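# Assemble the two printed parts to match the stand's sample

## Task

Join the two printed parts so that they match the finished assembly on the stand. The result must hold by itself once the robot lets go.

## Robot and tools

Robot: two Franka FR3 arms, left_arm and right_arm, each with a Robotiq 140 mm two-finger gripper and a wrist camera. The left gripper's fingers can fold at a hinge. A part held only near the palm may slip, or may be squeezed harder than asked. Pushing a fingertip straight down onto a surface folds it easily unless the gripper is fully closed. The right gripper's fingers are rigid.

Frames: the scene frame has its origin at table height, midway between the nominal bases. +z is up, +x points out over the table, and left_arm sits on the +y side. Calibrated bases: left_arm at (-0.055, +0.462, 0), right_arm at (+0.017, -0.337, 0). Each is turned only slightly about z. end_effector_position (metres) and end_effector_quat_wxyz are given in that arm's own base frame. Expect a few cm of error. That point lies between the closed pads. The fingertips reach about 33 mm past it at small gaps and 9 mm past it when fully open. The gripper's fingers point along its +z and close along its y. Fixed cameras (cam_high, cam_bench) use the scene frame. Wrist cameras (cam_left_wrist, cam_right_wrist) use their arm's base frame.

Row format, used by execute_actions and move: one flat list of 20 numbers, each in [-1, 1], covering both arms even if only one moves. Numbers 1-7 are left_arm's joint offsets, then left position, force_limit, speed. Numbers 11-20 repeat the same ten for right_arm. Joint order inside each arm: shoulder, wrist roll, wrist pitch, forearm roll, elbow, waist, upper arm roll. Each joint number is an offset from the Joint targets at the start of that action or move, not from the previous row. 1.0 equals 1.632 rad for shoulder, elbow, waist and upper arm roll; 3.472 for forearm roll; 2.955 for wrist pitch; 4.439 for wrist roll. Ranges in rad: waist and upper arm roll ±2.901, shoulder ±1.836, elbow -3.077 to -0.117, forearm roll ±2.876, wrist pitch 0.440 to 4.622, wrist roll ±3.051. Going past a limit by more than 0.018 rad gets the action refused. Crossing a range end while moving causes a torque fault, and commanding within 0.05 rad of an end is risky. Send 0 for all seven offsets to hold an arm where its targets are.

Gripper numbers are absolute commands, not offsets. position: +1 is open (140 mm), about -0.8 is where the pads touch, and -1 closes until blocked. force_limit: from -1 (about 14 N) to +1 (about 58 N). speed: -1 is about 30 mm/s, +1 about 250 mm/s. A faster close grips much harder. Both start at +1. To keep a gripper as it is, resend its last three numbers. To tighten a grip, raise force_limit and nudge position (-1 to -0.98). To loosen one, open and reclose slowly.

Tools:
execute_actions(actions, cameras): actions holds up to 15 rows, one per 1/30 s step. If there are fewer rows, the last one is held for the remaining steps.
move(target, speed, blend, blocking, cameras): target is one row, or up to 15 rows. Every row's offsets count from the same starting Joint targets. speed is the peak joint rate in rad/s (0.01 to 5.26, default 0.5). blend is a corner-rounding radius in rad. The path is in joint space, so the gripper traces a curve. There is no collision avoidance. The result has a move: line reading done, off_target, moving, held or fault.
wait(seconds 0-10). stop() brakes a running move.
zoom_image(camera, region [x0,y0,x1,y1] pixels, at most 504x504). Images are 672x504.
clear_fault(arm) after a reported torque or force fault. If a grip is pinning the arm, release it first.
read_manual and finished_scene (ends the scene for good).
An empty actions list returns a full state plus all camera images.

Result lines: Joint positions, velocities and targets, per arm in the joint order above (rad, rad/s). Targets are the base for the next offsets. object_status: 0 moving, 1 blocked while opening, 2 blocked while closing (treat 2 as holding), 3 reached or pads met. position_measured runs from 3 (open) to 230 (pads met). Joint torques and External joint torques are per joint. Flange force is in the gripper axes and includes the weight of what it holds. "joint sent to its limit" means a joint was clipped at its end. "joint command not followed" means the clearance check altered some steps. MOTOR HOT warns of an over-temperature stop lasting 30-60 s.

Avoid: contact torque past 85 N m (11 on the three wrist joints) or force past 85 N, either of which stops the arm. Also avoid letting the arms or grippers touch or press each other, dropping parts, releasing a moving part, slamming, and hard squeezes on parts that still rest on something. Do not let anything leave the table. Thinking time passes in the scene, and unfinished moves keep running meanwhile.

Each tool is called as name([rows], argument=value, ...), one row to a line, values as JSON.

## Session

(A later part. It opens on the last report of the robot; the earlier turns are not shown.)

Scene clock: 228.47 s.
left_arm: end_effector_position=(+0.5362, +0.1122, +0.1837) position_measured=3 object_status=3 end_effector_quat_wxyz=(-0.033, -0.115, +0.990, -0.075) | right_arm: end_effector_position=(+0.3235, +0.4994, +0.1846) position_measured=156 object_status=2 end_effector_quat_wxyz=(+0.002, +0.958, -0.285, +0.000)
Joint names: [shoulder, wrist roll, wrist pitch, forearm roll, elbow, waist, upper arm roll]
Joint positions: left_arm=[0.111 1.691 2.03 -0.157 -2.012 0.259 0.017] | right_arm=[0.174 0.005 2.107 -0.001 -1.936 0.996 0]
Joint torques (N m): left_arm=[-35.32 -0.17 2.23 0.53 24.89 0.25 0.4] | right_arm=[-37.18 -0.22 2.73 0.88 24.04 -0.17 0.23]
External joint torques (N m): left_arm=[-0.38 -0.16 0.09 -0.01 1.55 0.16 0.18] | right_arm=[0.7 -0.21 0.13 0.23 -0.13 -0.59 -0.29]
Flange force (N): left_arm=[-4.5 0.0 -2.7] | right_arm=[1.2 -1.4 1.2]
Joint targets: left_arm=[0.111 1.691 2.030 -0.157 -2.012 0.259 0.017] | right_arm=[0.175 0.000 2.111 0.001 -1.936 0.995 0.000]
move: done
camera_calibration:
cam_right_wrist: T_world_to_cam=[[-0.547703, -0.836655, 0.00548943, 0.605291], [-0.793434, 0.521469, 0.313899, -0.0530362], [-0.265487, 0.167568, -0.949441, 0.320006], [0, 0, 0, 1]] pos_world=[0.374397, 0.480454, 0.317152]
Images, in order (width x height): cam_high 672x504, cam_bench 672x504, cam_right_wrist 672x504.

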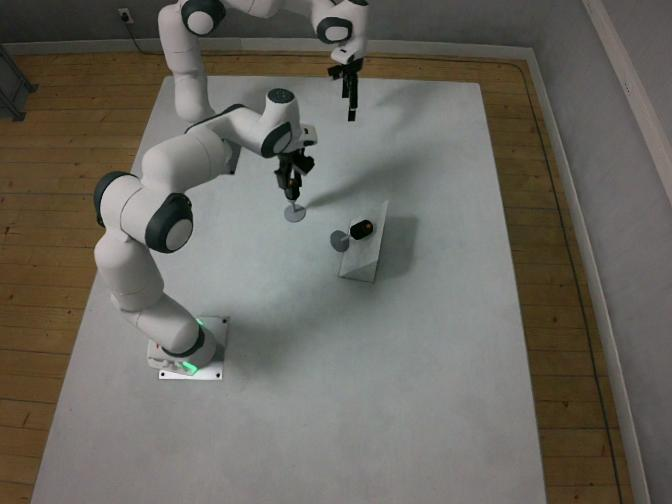

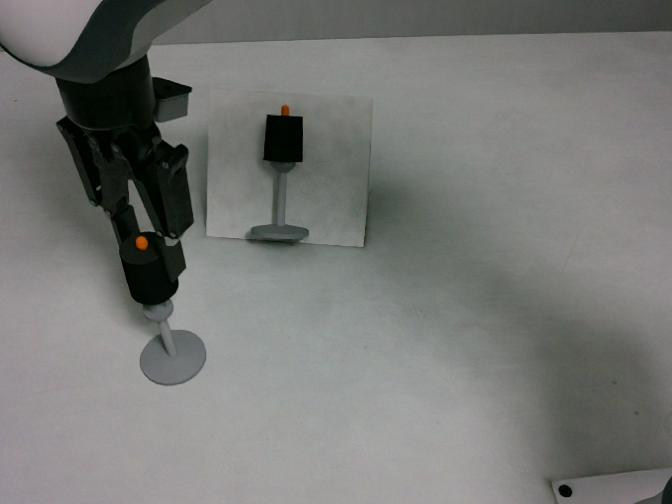

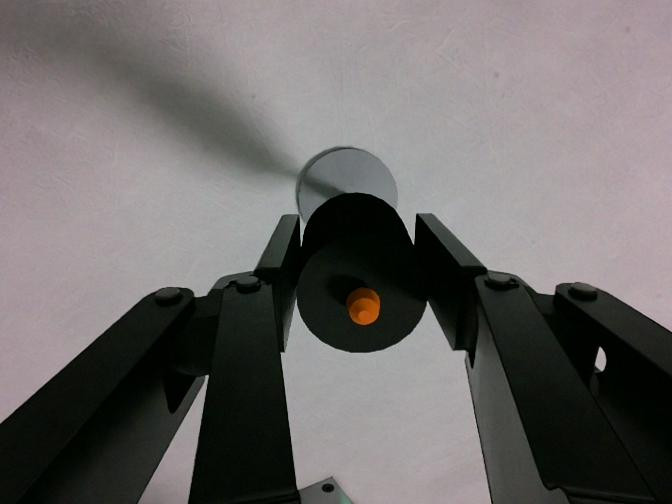

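move(target=[0,0,0,0,0,0,0,1,1,1,0,0.0065,0,-0.0161,0,0.0234,0,-1,-0.1,-1], speed=0.05, cameras=["cam_high","cam_bench","cam_right_wrist"])

zoom_image(camera="cam_bench", region=[110, 220, 230, 390])

zoom_image(camera="cam_high", region=[270, 170, 320, 230])

zoom_image(camera="cam_right_wrist", region=[260, 120, 460, 320])

Scene clock: 289.40 s.
left_arm: end_effector_position=(+0.5362, +0.1122, +0.1837) position_measured=3 object_status=3 end_effector_quat_wxyz=(-0.033, -0.115, +0.990, -0.075) | right_arm: end_effector_position=(+0.3153, +0.5050, +0.1849) position_measured=156 object_status=2 end_effector_quat_wxyz=(+0.007, +0.964, -0.264, +0.021)
Joint names: [shoulder, wrist roll, wrist pitch, forearm roll, elbow, waist, upper arm roll]
Joint positions: left_arm=[0.111 1.691 2.03 -0.157 -2.012 0.259 0.017] | right_arm=[0.174 0.022 2.108 -0.051 -1.936 1.032 0]
Joint velocities: left_arm=[within noise] | right_arm=[0 0.005 -0.001 -0.001 -0.001 0 0]
Joint torques (N m): left_arm=[-35.34 -0.13 2.21 0.53 24.85 0.29 0.42] | right_arm=[-37.09 0.28 2.72 0.44 24.01 0.93 0.15]
External joint torques (N m): left_arm=[-0.36 -0.12 0.06 -0.02 1.46 0.01 0.02] | right_arm=[0.62 0.28 0.16 -0.17 -0.02 0.86 -0.04]
Flange force (N): left_arm=[-4.3 -0.2 -2.6] | right_arm=[-1.4 -1.5 1.0]
Joint targets: left_arm=[0.111 1.691 2.030 -0.157 -2.012 0.259 0.017] | right_arm=[0.175 0.029 2.111 -0.054 -1.936 1.033 0.000]
move: done
camera_calibration:
cam_right_wrist: T_world_to_cam=[[-0.509872, -0.860235, 0.00504472, 0.605393], [-0.826818, 0.491668, 0.273195, -0.0295073], [-0.237493, 0.135124, -0.961945, 0.326998], [0, 0, 0, 1]] pos_world=[0.361936, 0.491103, 0.319562]
Images, in order (width x height): cam_high 672x504, cam_bench 672x504, cam_right_wrist 672x504.

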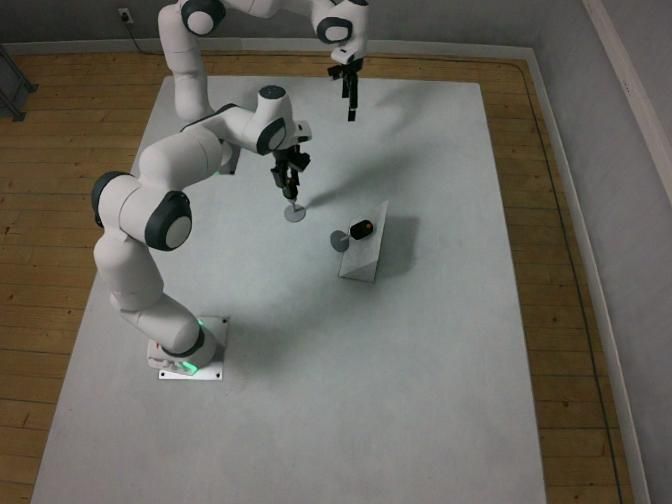

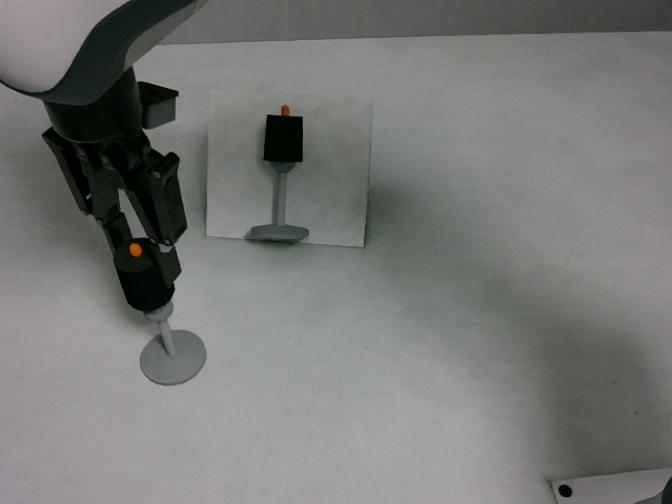

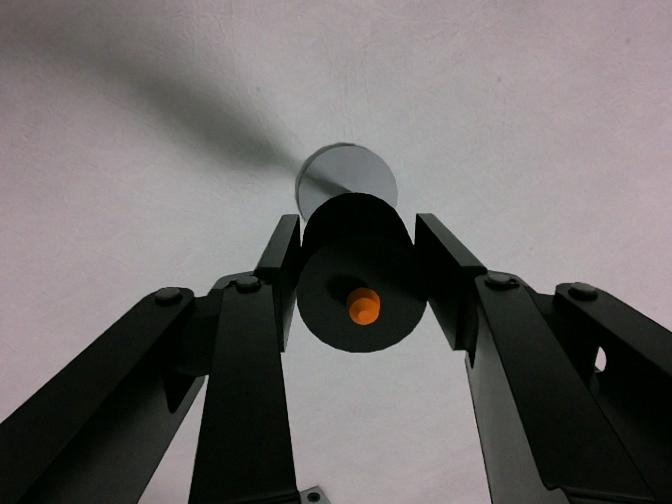

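Scaled by 2.965.

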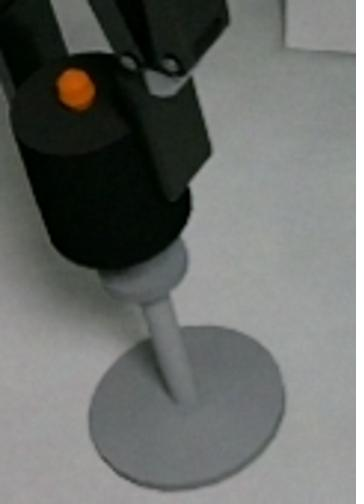

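Scaled by 8.400.

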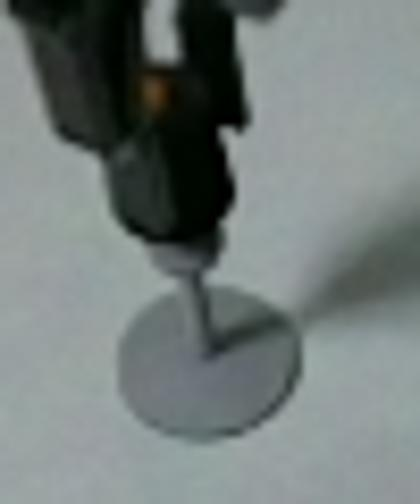

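Scaled by 2.520.

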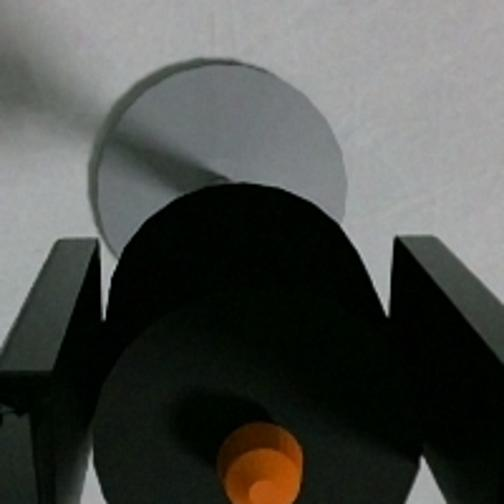

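move(target=[0,0,0,0,0,0,0,1,1,1,0,0,0,-0.0015,0,-0.0037,0,-1,-0.1,-1], speed=0.05, cameras=["cam_high","cam_bench","cam_right_wrist"])

zoom_image(camera="cam_bench", region=[110, 220, 230, 390])

zoom_image(camera="cam_high", region=[270, 170, 320, 230])

zoom_image(camera="cam_right_wrist", region=[260, 120, 460, 320])

Scene clock: 305.03 s.
left_arm: end_effector_position=(+0.5362, +0.1122, +0.1837) position_measured=3 object_status=3 end_effector_quat_wxyz=(-0.033, -0.115, +0.990, -0.075) | right_arm: end_effector_position=(+0.3181, +0.5032, +0.1849) position_measured=156 object_status=2 end_effector_quat_wxyz=(+0.008, +0.964, -0.265, +0.023)
Joint names: [shoulder, wrist roll, wrist pitch, forearm roll, elbow, waist, upper arm roll]
Joint positions: left_arm=[0.111 1.691 2.03 -0.157 -2.012 0.259 0.017] | right_arm=[0.174 0.024 2.108 -0.056 -1.936 1.028 0]
Joint torques (N m): left_arm=[-35.29 -0.19 2.23 0.52 24.87 0.24 0.41] | right_arm=[-37.14 0.36 2.73 0.42 24 -0.15 0.14]
External joint torques (N m): left_arm=[-0.19 -0.18 0.08 -0.03 1.48 0.1 0.14] | right_arm=[0.63 0.36 0.17 -0.18 -0.03 -0.38 -0.2]
Flange force (N): left_arm=[-4.8 -0.1 -2.5] | right_arm=[-0.2 -1.5 1.1]
Joint targets: left_arm=[0.111 1.691 2.030 -0.157 -2.012 0.259 0.017] | right_arm=[0.175 0.029 2.111 -0.060 -1.936 1.027 0.000]
move: done
camera_calibration:
cam_right_wrist: T_world_to_cam=[[-0.512269, -0.85881, 0.00503151, 0.605453], [-0.826496, 0.494569, 0.268898, -0.0271081], [-0.233421, 0.133589, -0.963156, 0.327693], [0, 0, 0, 1]] pos_world=[0.36424, 0.4896, 0.319863]
Images, in order (width x height): cam_high 672x504, cam_bench 672x504, cam_right_wrist 672x504.

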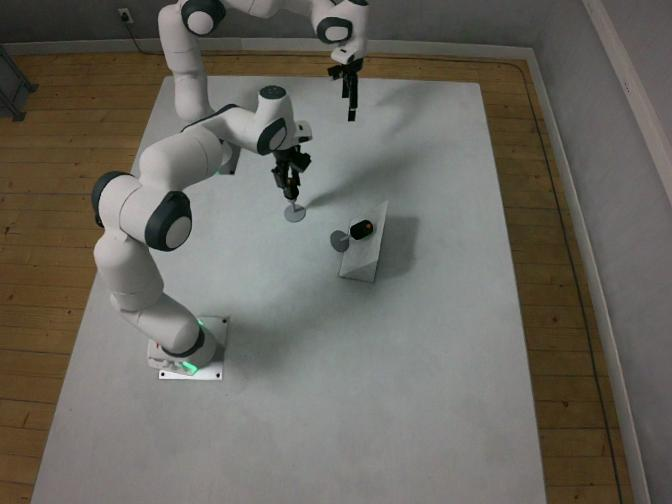

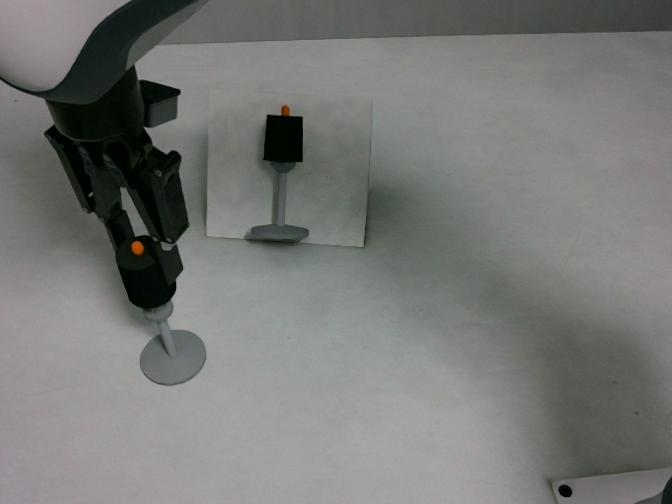

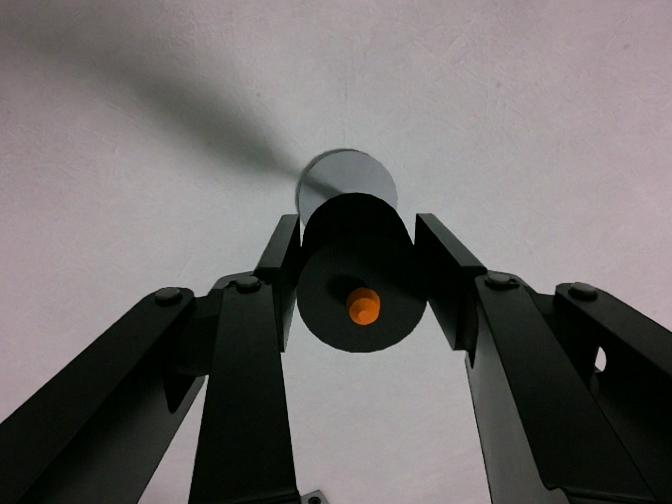

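Scaled by 2.965.

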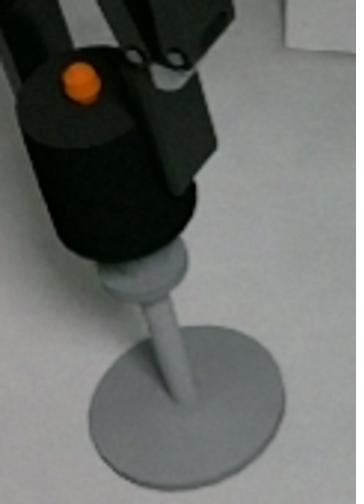

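Scaled by 8.400.

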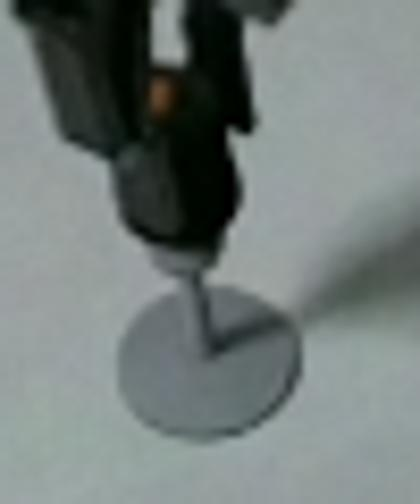

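Scaled by 2.520.

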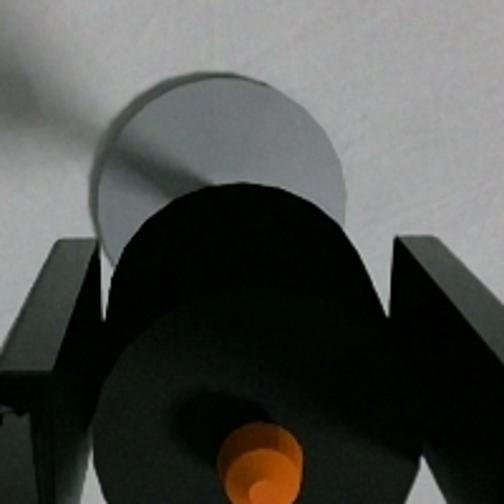

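move(target=[0,0,0,0,0,0,0,1,1,1,0.01178,0,0.01397,0,-0.0135,0.0006,0,-1,-0.1,-1], speed=0.03, cameras=["cam_high","cam_bench","cam_right_wrist"])

zoom_image(camera="cam_bench", region=[110, 220, 230, 390])

zoom_image(camera="cam_high", region=[270, 170, 320, 230])

zoom_image(camera="cam_right_wrist", region=[260, 120, 460, 320])

Scene clock: 318.83 s.
left_arm: end_effector_position=(+0.5362, +0.1122, +0.1837) position_measured=3 object_status=3 end_effector_quat_wxyz=(-0.033, -0.115, +0.990, -0.075) | right_arm: end_effector_position=(+0.3177, +0.5036, +0.1673) position_measured=156 object_status=2 end_effector_quat_wxyz=(+0.007, +0.964, -0.264, +0.022)
Joint names: [shoulder, wrist roll, wrist pitch, forearm roll, elbow, waist, upper arm roll]
Joint positions: left_arm=[0.111 1.691 2.03 -0.157 -2.012 0.259 0.017] | right_arm=[0.193 0.024 2.148 -0.056 -1.958 1.028 0]
Joint velocities: left_arm=[within noise] | right_arm=[-0.001 -0.002 0.004 -0.001 0.001 -0.001 0]
Joint torques (N m): left_arm=[-35.31 -0.13 2.22 0.53 24.88 0.27 0.41] | right_arm=[-37.11 0.36 2.73 0.4 23.64 0.4 0.2]
External joint torques (N m): left_arm=[-0.42 -0.12 0.09 -0.02 1.57 0.14 0.15] | right_arm=[0.94 0.36 0.18 -0.19 -0.08 0.34 0]
Flange force (N): left_arm=[-4.5 0.0 -2.8] | right_arm=[-1.1 -2.1 1.5]
Joint targets: left_arm=[0.111 1.691 2.030 -0.157 -2.012 0.259 0.017] | right_arm=[0.194 0.029 2.152 -0.060 -1.958 1.028 0.000]
move: done
camera_calibration:
cam_right_wrist: T_world_to_cam=[[-0.510503, -0.859861, 0.0050619, 0.605646], [-0.827253, 0.492732, 0.269939, -0.0218813], [-0.234604, 0.133617, -0.962864, 0.31097], [0, 0, 0, 1]] pos_world=[0.364037, 0.490002, 0.302262]
Images, in order (width x height): cam_high 672x504, cam_bench 672x504, cam_right_wrist 672x504.

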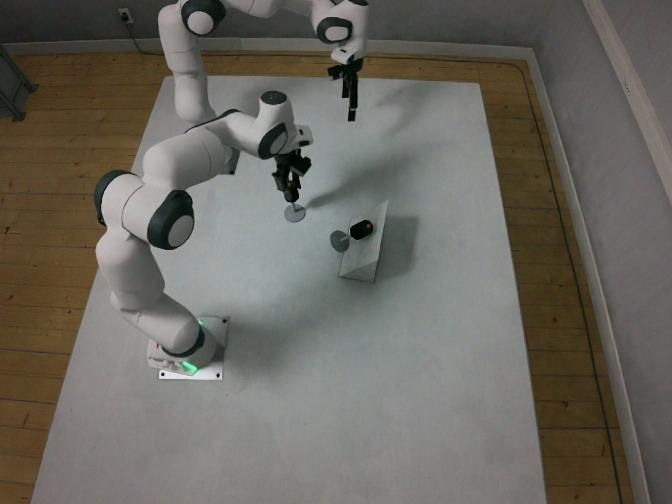

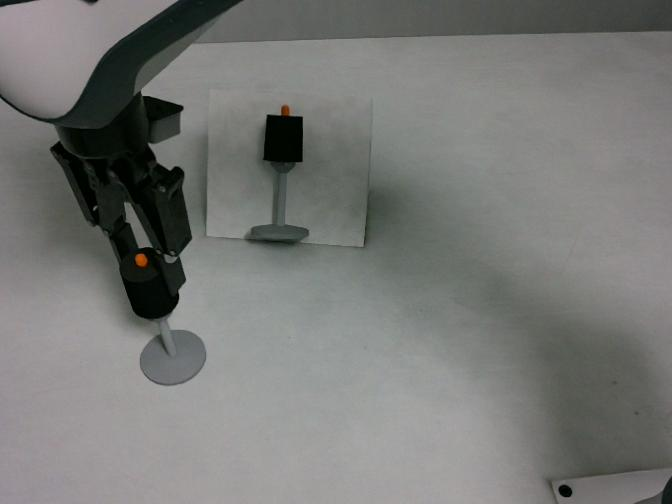

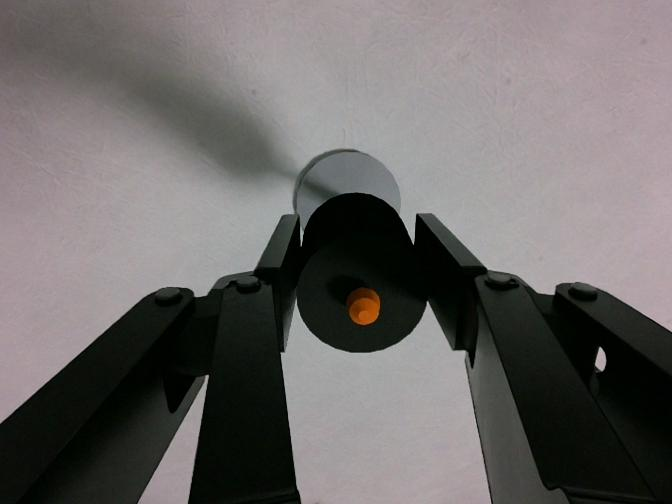

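Scaled by 2.965.

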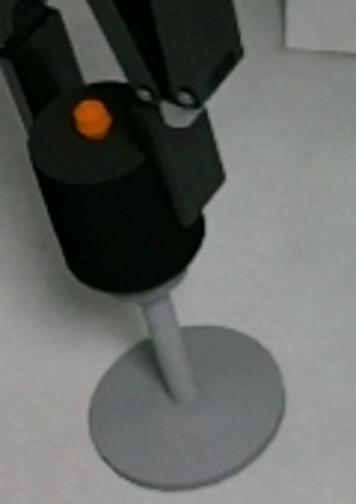

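Scaled by 8.400.

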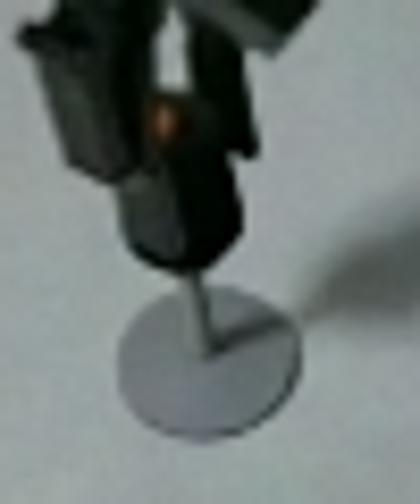

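Scaled by 2.520.

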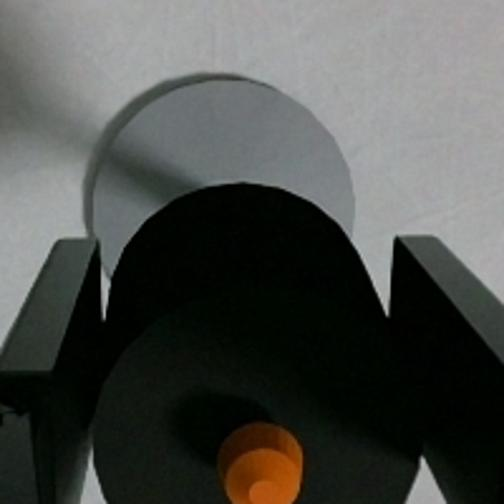

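move(target=[0,0,0,0,0,0,0,1,1,1,0.0033,0,0.0039,0,-0.00375,0,0,-1,-0.1,-1], speed=0.03, cameras=["cam_high","cam_bench"])

zoom_image(camera="cam_bench", region=[110, 220, 230, 390])

Scene clock: 325.87 s.
left_arm: end_effector_position=(+0.5362, +0.1122, +0.1837) position_measured=3 object_status=3 end_effector_quat_wxyz=(-0.033, -0.115, +0.990, -0.075) | right_arm: end_effector_position=(+0.3176, +0.5036, +0.1624) position_measured=156 object_status=2 end_effector_quat_wxyz=(+0.007, +0.964, -0.264, +0.022)
Joint names: [shoulder, wrist roll, wrist pitch, forearm roll, elbow, waist, upper arm roll]
Joint positions: left_arm=[0.111 1.691 2.03 -0.157 -2.012 0.259 0.017] | right_arm=[0.198 0.024 2.159 -0.056 -1.964 1.028 0]
Joint velocities: left_arm=[within noise] | right_arm=[0 0.002 0.005 0 0 0 0]
Joint torques (N m): left_arm=[-35.32 -0.14 2.22 0.53 24.86 0.28 0.42] | right_arm=[-37.17 0.37 2.69 0.4 23.57 0.41 0.18]
External joint torques (N m): left_arm=[-0.27 -0.13 0.07 -0.03 1.46 -0.05 -0.03] | right_arm=[1.1 0.37 0.11 -0.19 -0.21 0.35 -0.03]
Flange force (N): left_arm=[-4.5 -0.3 -2.5] | right_arm=[-1.1 -2.2 1.8]
Joint targets: left_arm=[0.111 1.691 2.030 -0.157 -2.012 0.259 0.017] | right_arm=[0.199 0.029 2.163 -0.060 -1.964 1.028 0.000]
move: done
Images, in order (width x height): cam_high 672x504, cam_bench 672x504.

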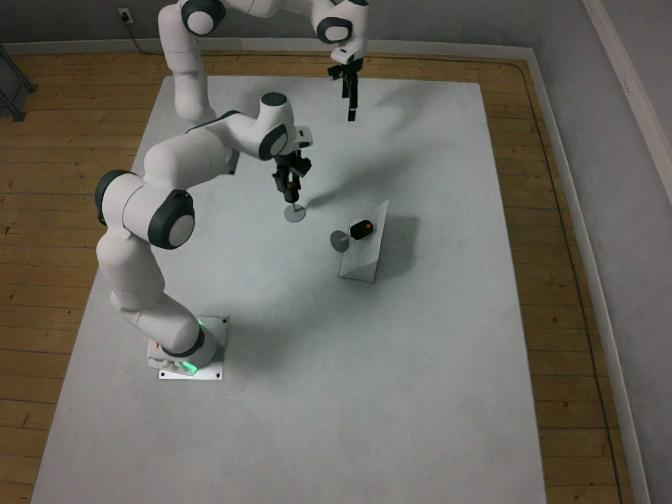

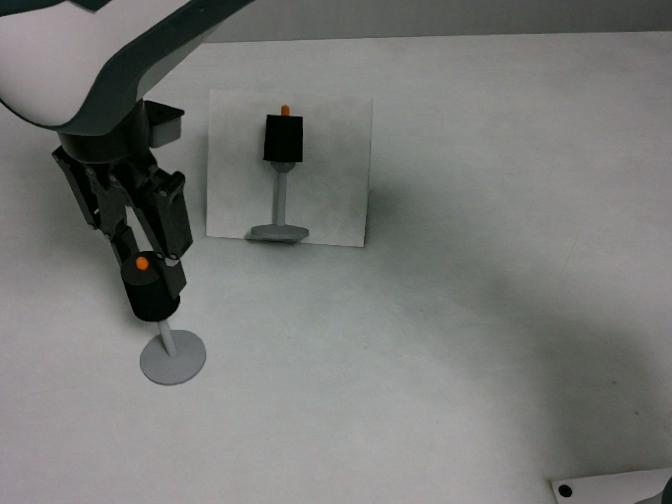

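Scaled by 2.965.

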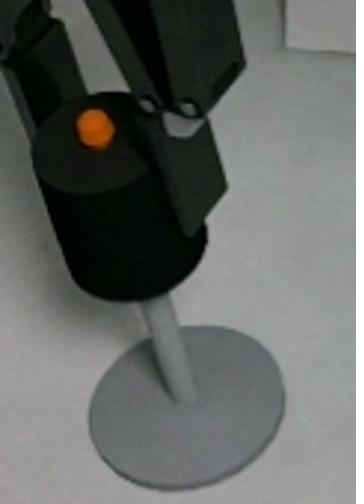

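move(target=[0,0,0,0,0,0,0,1,1,1,0.0027,0,0.0031,0,-0.003,0,0,-1,-0.1,-1], speed=0.02, cameras=["cam_high","cam_bench"])

zoom_image(camera="cam_bench", region=[110, 220, 230, 390])

Scene clock: 330.50 s.
left_arm: end_effector_position=(+0.5362, +0.1122, +0.1837) position_measured=3 object_status=3 end_effector_quat_wxyz=(-0.033, -0.115, +0.990, -0.075) | right_arm: end_effector_position=(+0.3174, +0.5036, +0.1584) position_measured=156 object_status=2 end_effector_quat_wxyz=(+0.007, +0.964, -0.264, +0.022)
Joint names: [shoulder, wrist roll, wrist pitch, forearm roll, elbow, waist, upper arm roll]
Joint positions: left_arm=[0.111 1.691 2.03 -0.157 -2.012 0.259 0.017] | right_arm=[0.203 0.024 2.169 -0.056 -1.969 1.028 0]
Joint velocities: left_arm=[within noise] | right_arm=[0.001 0 0.005 0 0 -0.002 0.001]
Joint torques (N m): left_arm=[-35.31 -0.12 2.22 0.52 24.87 0.25 0.45] | right_arm=[-37.19 0.36 2.73 0.39 23.49 0.4 0.19]
External joint torques (N m): left_arm=[-0.39 -0.1 0.08 -0.03 1.56 0.16 0.23] | right_arm=[1.06 0.36 0.16 -0.2 -0.17 0.22 -0.14]
Flange force (N): left_arm=[-4.5 0.1 -2.7] | right_arm=[-0.9 -2.1 1.8]
Joint targets: left_arm=[0.111 1.691 2.030 -0.157 -2.012 0.259 0.017] | right_arm=[0.204 0.029 2.173 -0.060 -1.969 1.028 0.000]
move: done
Images, in order (width x height): cam_high 672x504, cam_bench 672x504.

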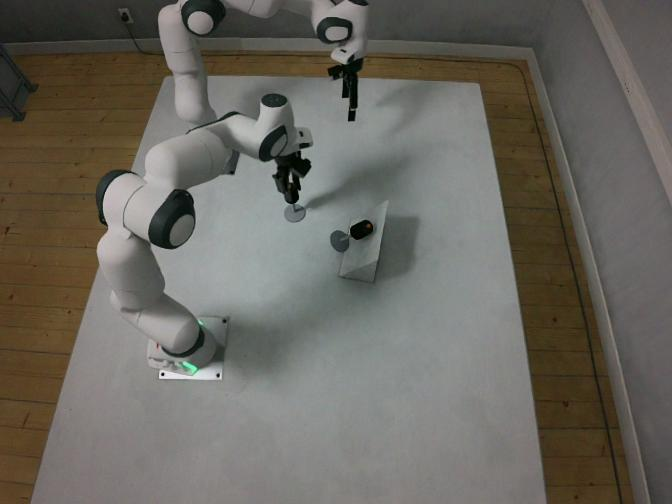

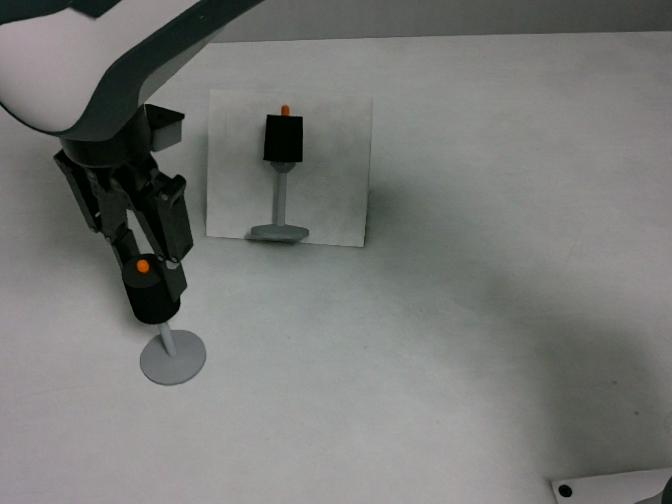

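Scaled by 2.965.

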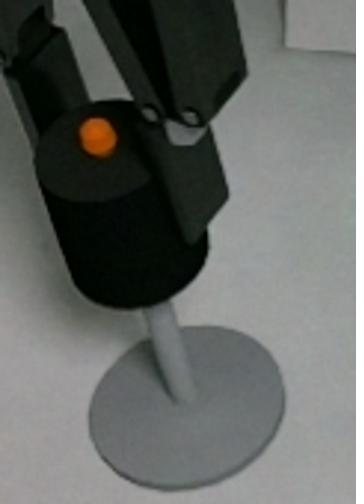

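move(target=[0,0,0,0,0,0,0,1,1,1,0.00135,0,0.0016,0,-0.0015,0,0,-1,-0.1,-1], speed=0.02)

move(target=[0,0,0,0,0,0,0,1,1,1,0.00135,0,0.0016,0,-0.0015,0,0,-1,-0.1,-1], speed=0.02, cameras=["cam_bench"])

zoom_image(camera="cam_bench", region=[110, 220, 230, 390])

Scene clock: 337.03 s.
left_arm: end_effector_position=(+0.5362, +0.1122, +0.1837) position_measured=3 object_status=3 end_effector_quat_wxyz=(-0.033, -0.115, +0.990, -0.075) | right_arm: end_effector_position=(+0.3174, +0.5037, +0.1565) position_measured=156 object_status=2 end_effector_quat_wxyz=(+0.007, +0.964, -0.264, +0.022)
Joint names: [shoulder, wrist roll, wrist pitch, forearm roll, elbow, waist, upper arm roll]
Joint positions: left_arm=[0.111 1.691 2.03 -0.157 -2.012 0.259 0.017] | right_arm=[0.205 0.024 2.174 -0.056 -1.971 1.028 0]
Joint velocities: left_arm=[within noise] | right_arm=[-0.001 0 0.003 0.001 0.001 -0.001 -0.001]
Joint torques (N m): left_arm=[-35.29 -0.15 2.22 0.52 24.87 0.27 0.41] | right_arm=[-37.2 0.35 2.74 0.4 23.42 0.41 0.18]
External joint torques (N m): left_arm=[-0.29 -0.14 0.07 -0.03 1.49 0.06 0.07] | right_arm=[1.08 0.35 0.17 -0.19 -0.19 0.06 -0.3]
Flange force (N): left_arm=[-4.6 -0.2 -2.6] | right_arm=[-0.6 -2.1 1.9]
Joint targets: left_arm=[0.111 1.691 2.030 -0.157 -2.012 0.259 0.017] | right_arm=[0.206 0.029 2.177 -0.060 -1.972 1.028 0.000]
move: done

Scene clock: 337.73 s.
left_arm: end_effector_position=(+0.5362, +0.1122, +0.1837) position_measured=3 object_status=3 end_effector_quat_wxyz=(-0.033, -0.115, +0.990, -0.075) | right_arm: end_effector_position=(+0.3177, +0.5043, +0.1557) position_measured=156 object_status=2 end_effector_quat_wxyz=(+0.006, +0.964, -0.264, +0.022)
Joint names: [shoulder, wrist roll, wrist pitch, forearm roll, elbow, waist, upper arm roll]
Joint positions: left_arm=[0.111 1.691 2.03 -0.157 -2.012 0.259 0.017] | right_arm=[0.206 0.024 2.178 -0.056 -1.973 1.028 0]
Joint torques (N m): left_arm=[-35.28 -0.13 2.23 0.53 24.84 0.27 0.43] | right_arm=[-36.35 0.37 2.72 0.41 22.77 0.42 0.17]
External joint torques (N m): left_arm=[-0.13 -0.12 0.08 -0.02 1.4 0.13 0.17] | right_arm=[2.09 0.37 0.13 -0.18 -0.9 0.16 -0.22]
Flange force (N): left_arm=[-4.7 0.1 -2.3] | right_arm=[-0.8 -2.2 3.8]
Joint targets: left_arm=[0.111 1.691 2.030 -0.157 -2.012 0.259 0.017] | right_arm=[0.208 0.029 2.182 -0.060 -1.974 1.028 0.000]
move: done
Images, in order (width x height): cam_bench 672x504.

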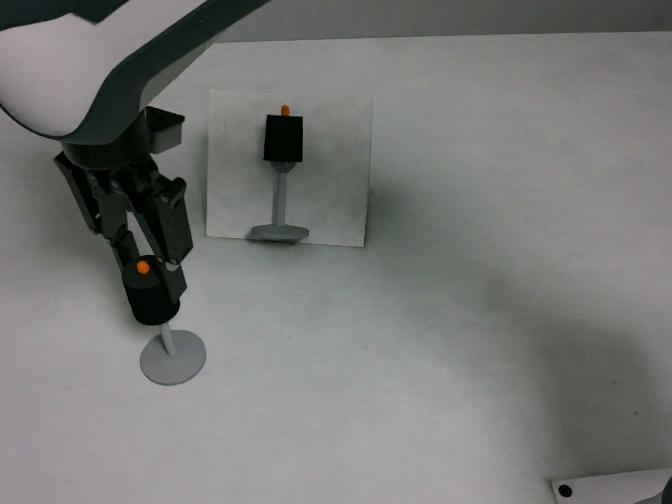

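Scaled by 2.965.

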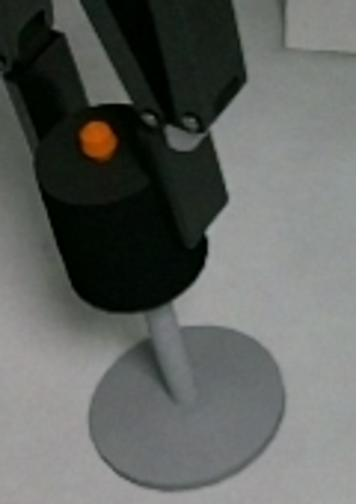

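move(target=[0,0,0,0,0,0,0,1,1,1,0.0014,0,0.0016,0,-0.0015,0,0,-1,-0.1,-1], speed=0.02, cameras=["cam_high","cam_bench","cam_right_wrist"])

zoom_image(camera="cam_high", region=[270, 170, 320, 230])

zoom_image(camera="cam_bench", region=[110, 220, 230, 390])

Scene clock: 345.30 s.
left_arm: end_effector_position=(+0.5362, +0.1122, +0.1837) position_measured=3 object_status=3 end_effector_quat_wxyz=(-0.033, -0.115, +0.990, -0.075) | right_arm: end_effector_position=(+0.3180, +0.5048, +0.1556) position_measured=156 object_status=2 end_effector_quat_wxyz=(+0.005, +0.964, -0.263, +0.023)
Joint names: [shoulder, wrist roll, wrist pitch, forearm roll, elbow, waist, upper arm roll]
Joint positions: left_arm=[0.111 1.691 2.03 -0.157 -2.012 0.259 0.017] | right_arm=[0.206 0.024 2.182 -0.057 -1.974 1.028 0]
Joint torques (N m): left_arm=[-35.32 -0.13 2.23 0.52 24.84 0.25 0.4] | right_arm=[-34.87 0.36 3.04 0.49 21.95 0.4 0.47]
External joint torques (N m): left_arm=[-0.4 -0.12 0.1 -0.02 1.53 0.04 0.06] | right_arm=[3.36 0.36 0.46 -0.1 -1.62 0.18 0.11]
Flange force (N): left_arm=[-4.4 -0.2 -2.7] | right_arm=[-1.2 -2.5 6.8]
Joint targets: left_arm=[0.111 1.691 2.030 -0.157 -2.012 0.259 0.017] | right_arm=[0.210 0.029 2.187 -0.060 -1.976 1.028 0.000]
move: done
camera_calibration:
cam_right_wrist: T_world_to_cam=[[-0.509015, -0.860758, -0.000041566, 0.607603], [-0.828655, 0.490017, 0.270581, -0.0173416], [-0.232884, 0.137764, -0.962697, 0.296827], [0, 0, 0, 1]] pos_world=[0.364035, 0.490605, 0.290472]
Images, in order (width x height): cam_high 672x504, cam_bench 672x504, cam_right_wrist 672x504.

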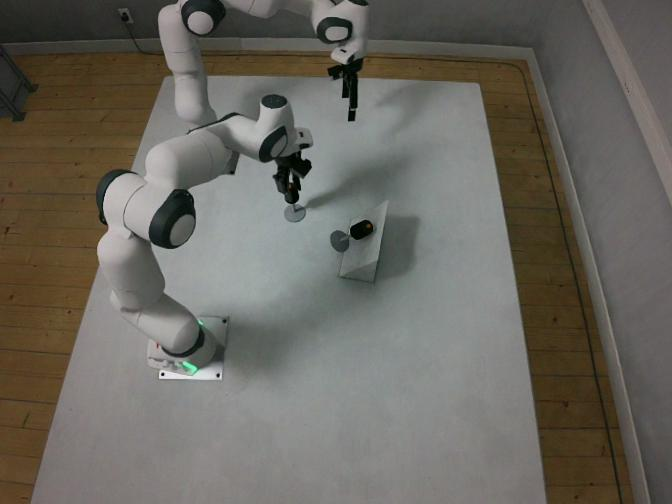

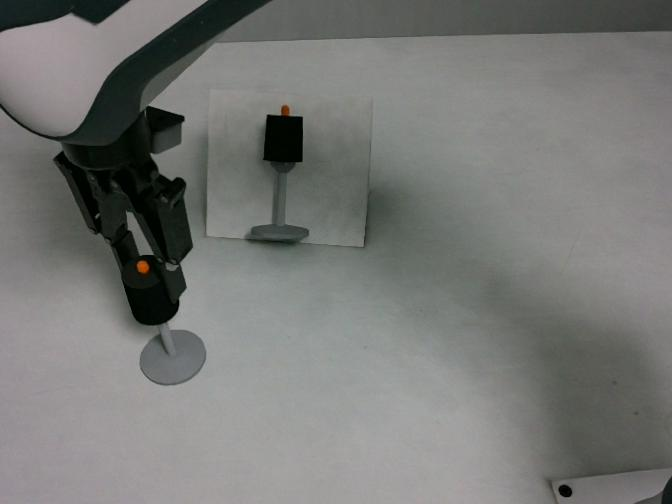

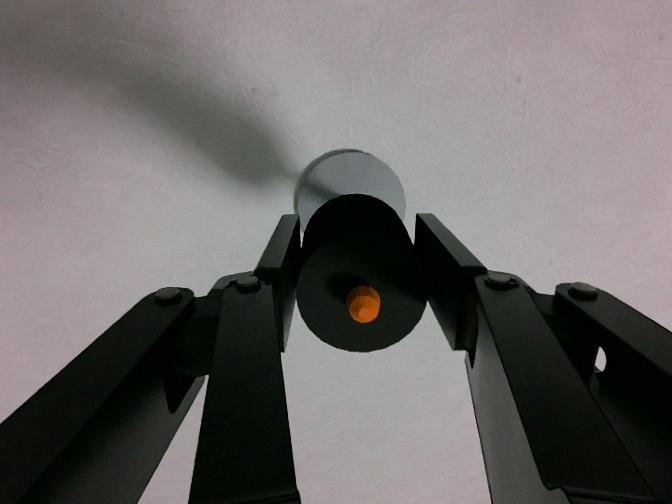

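Scaled by 8.400.

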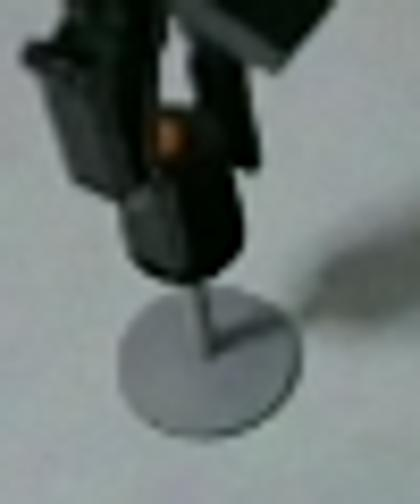

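Scaled by 2.965.

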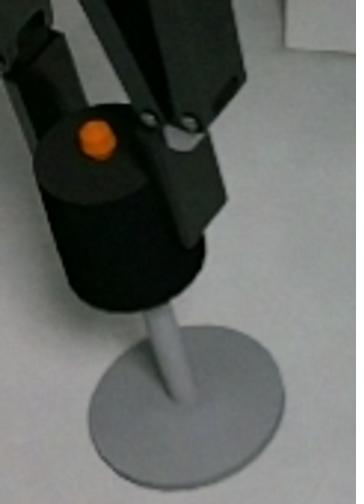

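move(target=[0,0,0,0,0,0,0,1,1,1,-0.0018,0,-0.0022,0,0.002,0,0,-1,-0.1,-1], speed=0.02)

move(target=[0,0,0,0,0,0,0,1,1,1,0,0,0,0,0,0,0,0.3,-0.1,-1], cameras=["cam_high","cam_bench","cam_right_wrist"])

Scene clock: 354.40 s.
left_arm: end_effector_position=(+0.5362, +0.1122, +0.1837) position_measured=3 object_status=3 end_effector_quat_wxyz=(-0.033, -0.115, +0.990, -0.075) | right_arm: end_effector_position=(+0.3180, +0.5049, +0.1557) position_measured=156 object_status=2 end_effector_quat_wxyz=(+0.005, +0.964, -0.263, +0.023)
Joint names: [shoulder, wrist roll, wrist pitch, forearm roll, elbow, waist, upper arm roll]
Joint positions: left_arm=[0.111 1.691 2.03 -0.157 -2.012 0.259 0.017] | right_arm=[0.206 0.024 2.182 -0.057 -1.973 1.028 0]
Joint torques (N m): left_arm=[-35.29 -0.12 2.23 0.53 24.87 0.25 0.41] | right_arm=[-36.47 0.35 2.55 0.49 23.65 0.42 0.24]
External joint torques (N m): left_arm=[-0.23 -0.11 0.08 -0.02 1.45 0.11 0.13] | right_arm=[2.14 0.35 -0.04 -0.1 -0.08 0.13 -0.18]
Flange force (N): left_arm=[-4.6 0.0 -2.4] | right_arm=[-0.7 -5.8 2.6]
Joint targets: left_arm=[0.111 1.691 2.030 -0.157 -2.012 0.259 0.017] | right_arm=[0.207 0.029 2.180 -0.060 -1.973 1.028 0.000]
move: done

Scene clock: 356.00 s.
left_arm: end_effector_position=(+0.5362, +0.1122, +0.1837) position_measured=3 object_status=3 end_effector_quat_wxyz=(-0.033, -0.115, +0.990, -0.075) | right_arm: end_effector_position=(+0.3180, +0.5048, +0.1556) position_measured=91 object_status=0 end_effector_quat_wxyz=(+0.005, +0.964, -0.263, +0.023)
Joint names: [shoulder, wrist roll, wrist pitch, forearm roll, elbow, waist, upper arm roll]
Joint positions: left_arm=[0.111 1.691 2.03 -0.157 -2.012 0.259 0.017] | right_arm=[0.206 0.024 2.182 -0.057 -1.973 1.028 0]
Joint torques (N m): left_arm=[-35.31 -0.14 2.23 0.53 24.88 0.22 0.39] | right_arm=[-36.78 0.34 2.52 0.48 23.62 0.37 0.23]
External joint torques (N m): left_arm=[-0.37 -0.13 0.08 -0.02 1.54 -0.12 -0.07] | right_arm=[1.53 0.34 -0.07 -0.11 0 0.11 -0.17]
Flange force (N): left_arm=[-4.5 -0.5 -2.6] | right_arm=[-0.7 -4.4 1.7]
Joint targets: left_arm=[0.111 1.691 2.030 -0.157 -2.012 0.259 0.017] | right_arm=[0.207 0.029 2.180 -0.060 -1.973 1.028 0.000]
move: done
camera_calibration:
cam_right_wrist: T_world_to_cam=[[-0.508902, -0.860825, -0.0000808423, 0.607692], [-0.828725, 0.489899, 0.270581, -0.0173075], [-0.232883, 0.137766, -0.962697, 0.296812], [0, 0, 0, 1]] pos_world=[0.364035, 0.490705, 0.290472]
Images, in order (width x height): cam_high 672x504, cam_bench 672x504, cam_right_wrist 672x504.

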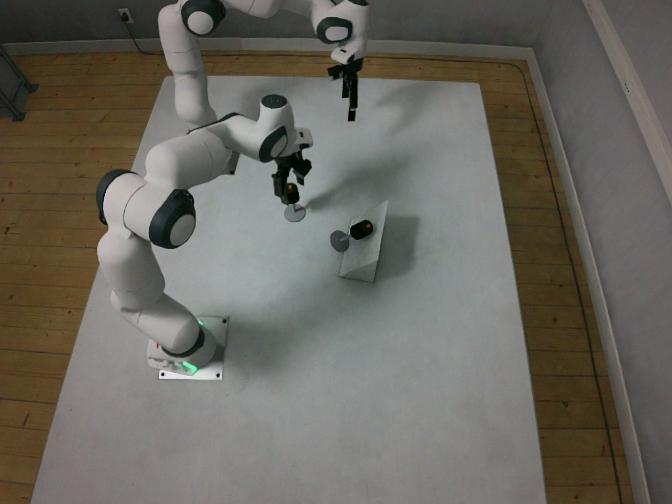

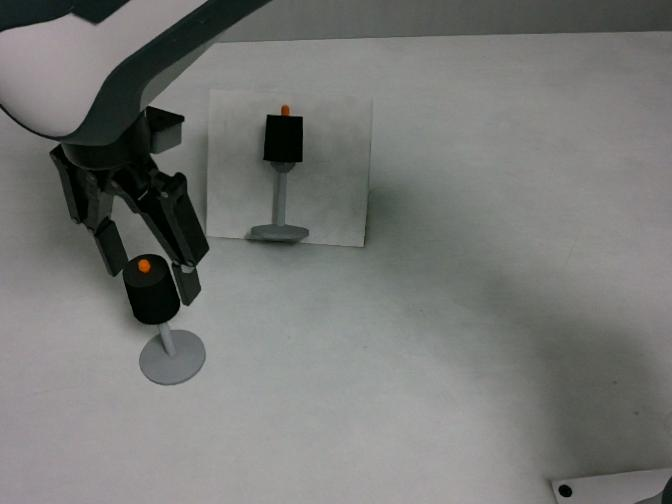

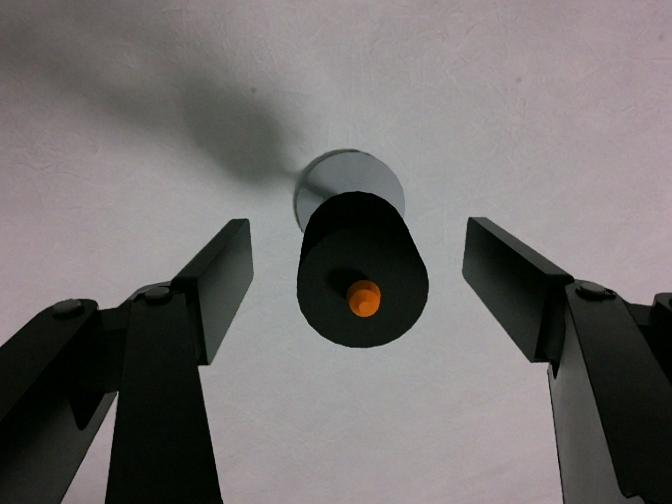

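move(target=[0,0,0,0,0,0,0,1,1,1,-0.0507,0,-0.0759,0,0.0866,0,0,0.3,-0.1,-1], speed=0.15, cameras=["cam_high","cam_bench","cam_right_wrist"])

zoom_image(camera="cam_bench", region=[110, 220, 230, 390])

zoom_image(camera="cam_high", region=[270, 170, 390, 290])

Scene clock: 365.17 s.
left_arm: end_effector_position=(+0.5362, +0.1122, +0.1837) position_measured=3 object_status=3 end_effector_quat_wxyz=(-0.033, -0.115, +0.990, -0.075) | right_arm: end_effector_position=(+0.3207, +0.5036, +0.2501) position_measured=91 object_status=3 end_effector_quat_wxyz=(+0.006, +0.963, -0.269, +0.026)
Joint names: [shoulder, wrist roll, wrist pitch, forearm roll, elbow, waist, upper arm roll]
Joint positions: left_arm=[0.111 1.691 2.03 -0.157 -2.012 0.259 0.017] | right_arm=[0.125 0.024 1.959 -0.057 -1.832 1.028 0]
Joint velocities: left_arm=[within noise] | right_arm=[-0.001 0 -0.004 0.001 0 -0.002 0]
Joint torques (N m): left_arm=[-35.26 -0.14 2.22 0.53 24.84 0.26 0.44] | right_arm=[-35.91 0.34 2.34 0.54 24.97 0.39 0.08]
External joint torques (N m): left_arm=[-0.29 -0.13 0.08 -0.02 1.49 0.2 0.25] | right_arm=[0.84 0.34 -0.24 -0.1 0.29 0.03 -0.34]
Flange force (N): left_arm=[-4.6 0.1 -2.6] | right_arm=[-0.4 -4.0 -0.6]
Joint targets: left_arm=[0.111 1.691 2.030 -0.157 -2.012 0.259 0.017] | right_arm=[0.125 0.029 1.956 -0.060 -1.832 1.028 0.000]
move: done
camera_calibration:
cam_right_wrist: T_world_to_cam=[[-0.51846, -0.855102, -0.00037695, 0.608219], [-0.824625, 0.499865, 0.264817, -0.0449157], [-0.226257, 0.137608, -0.964299, 0.386965], [0, 0, 0, 1]] pos_world=[0.365852, 0.489292, 0.385274]
Images, in order (width x height): cam_high 672x504, cam_bench 672x504, cam_right_wrist 672x504.

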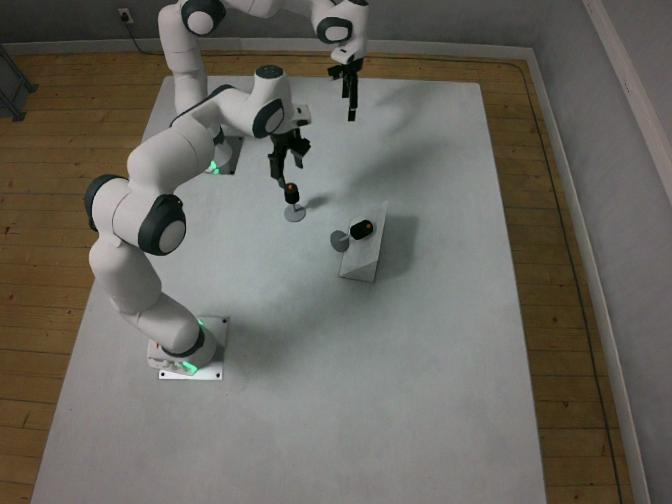

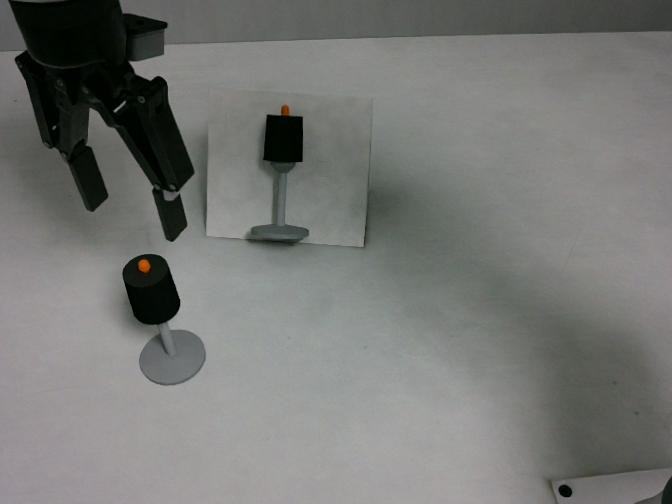

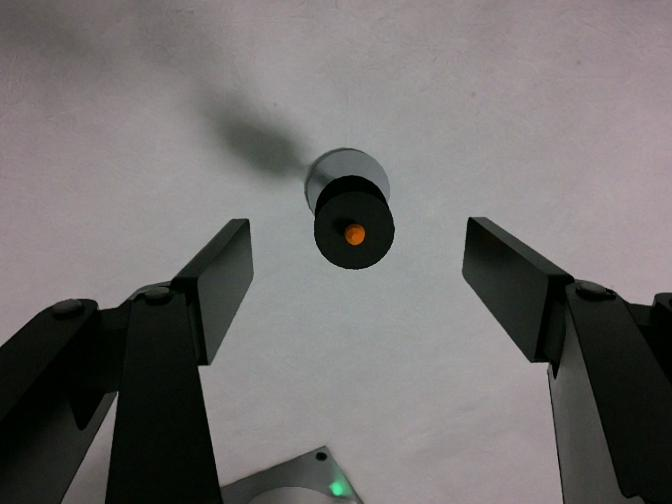

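Scaled by 2.965.

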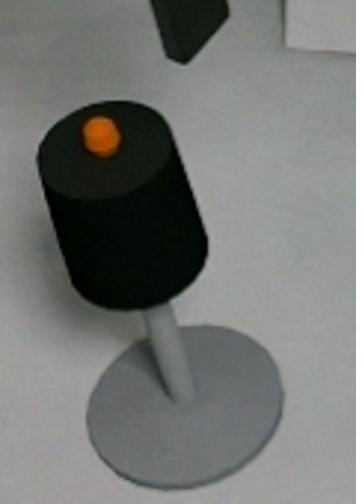

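Scaled by 4.200.

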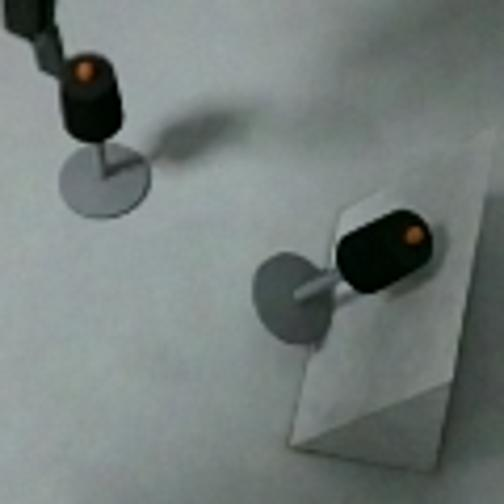

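finished_scene()

The scene is finished: the task was done.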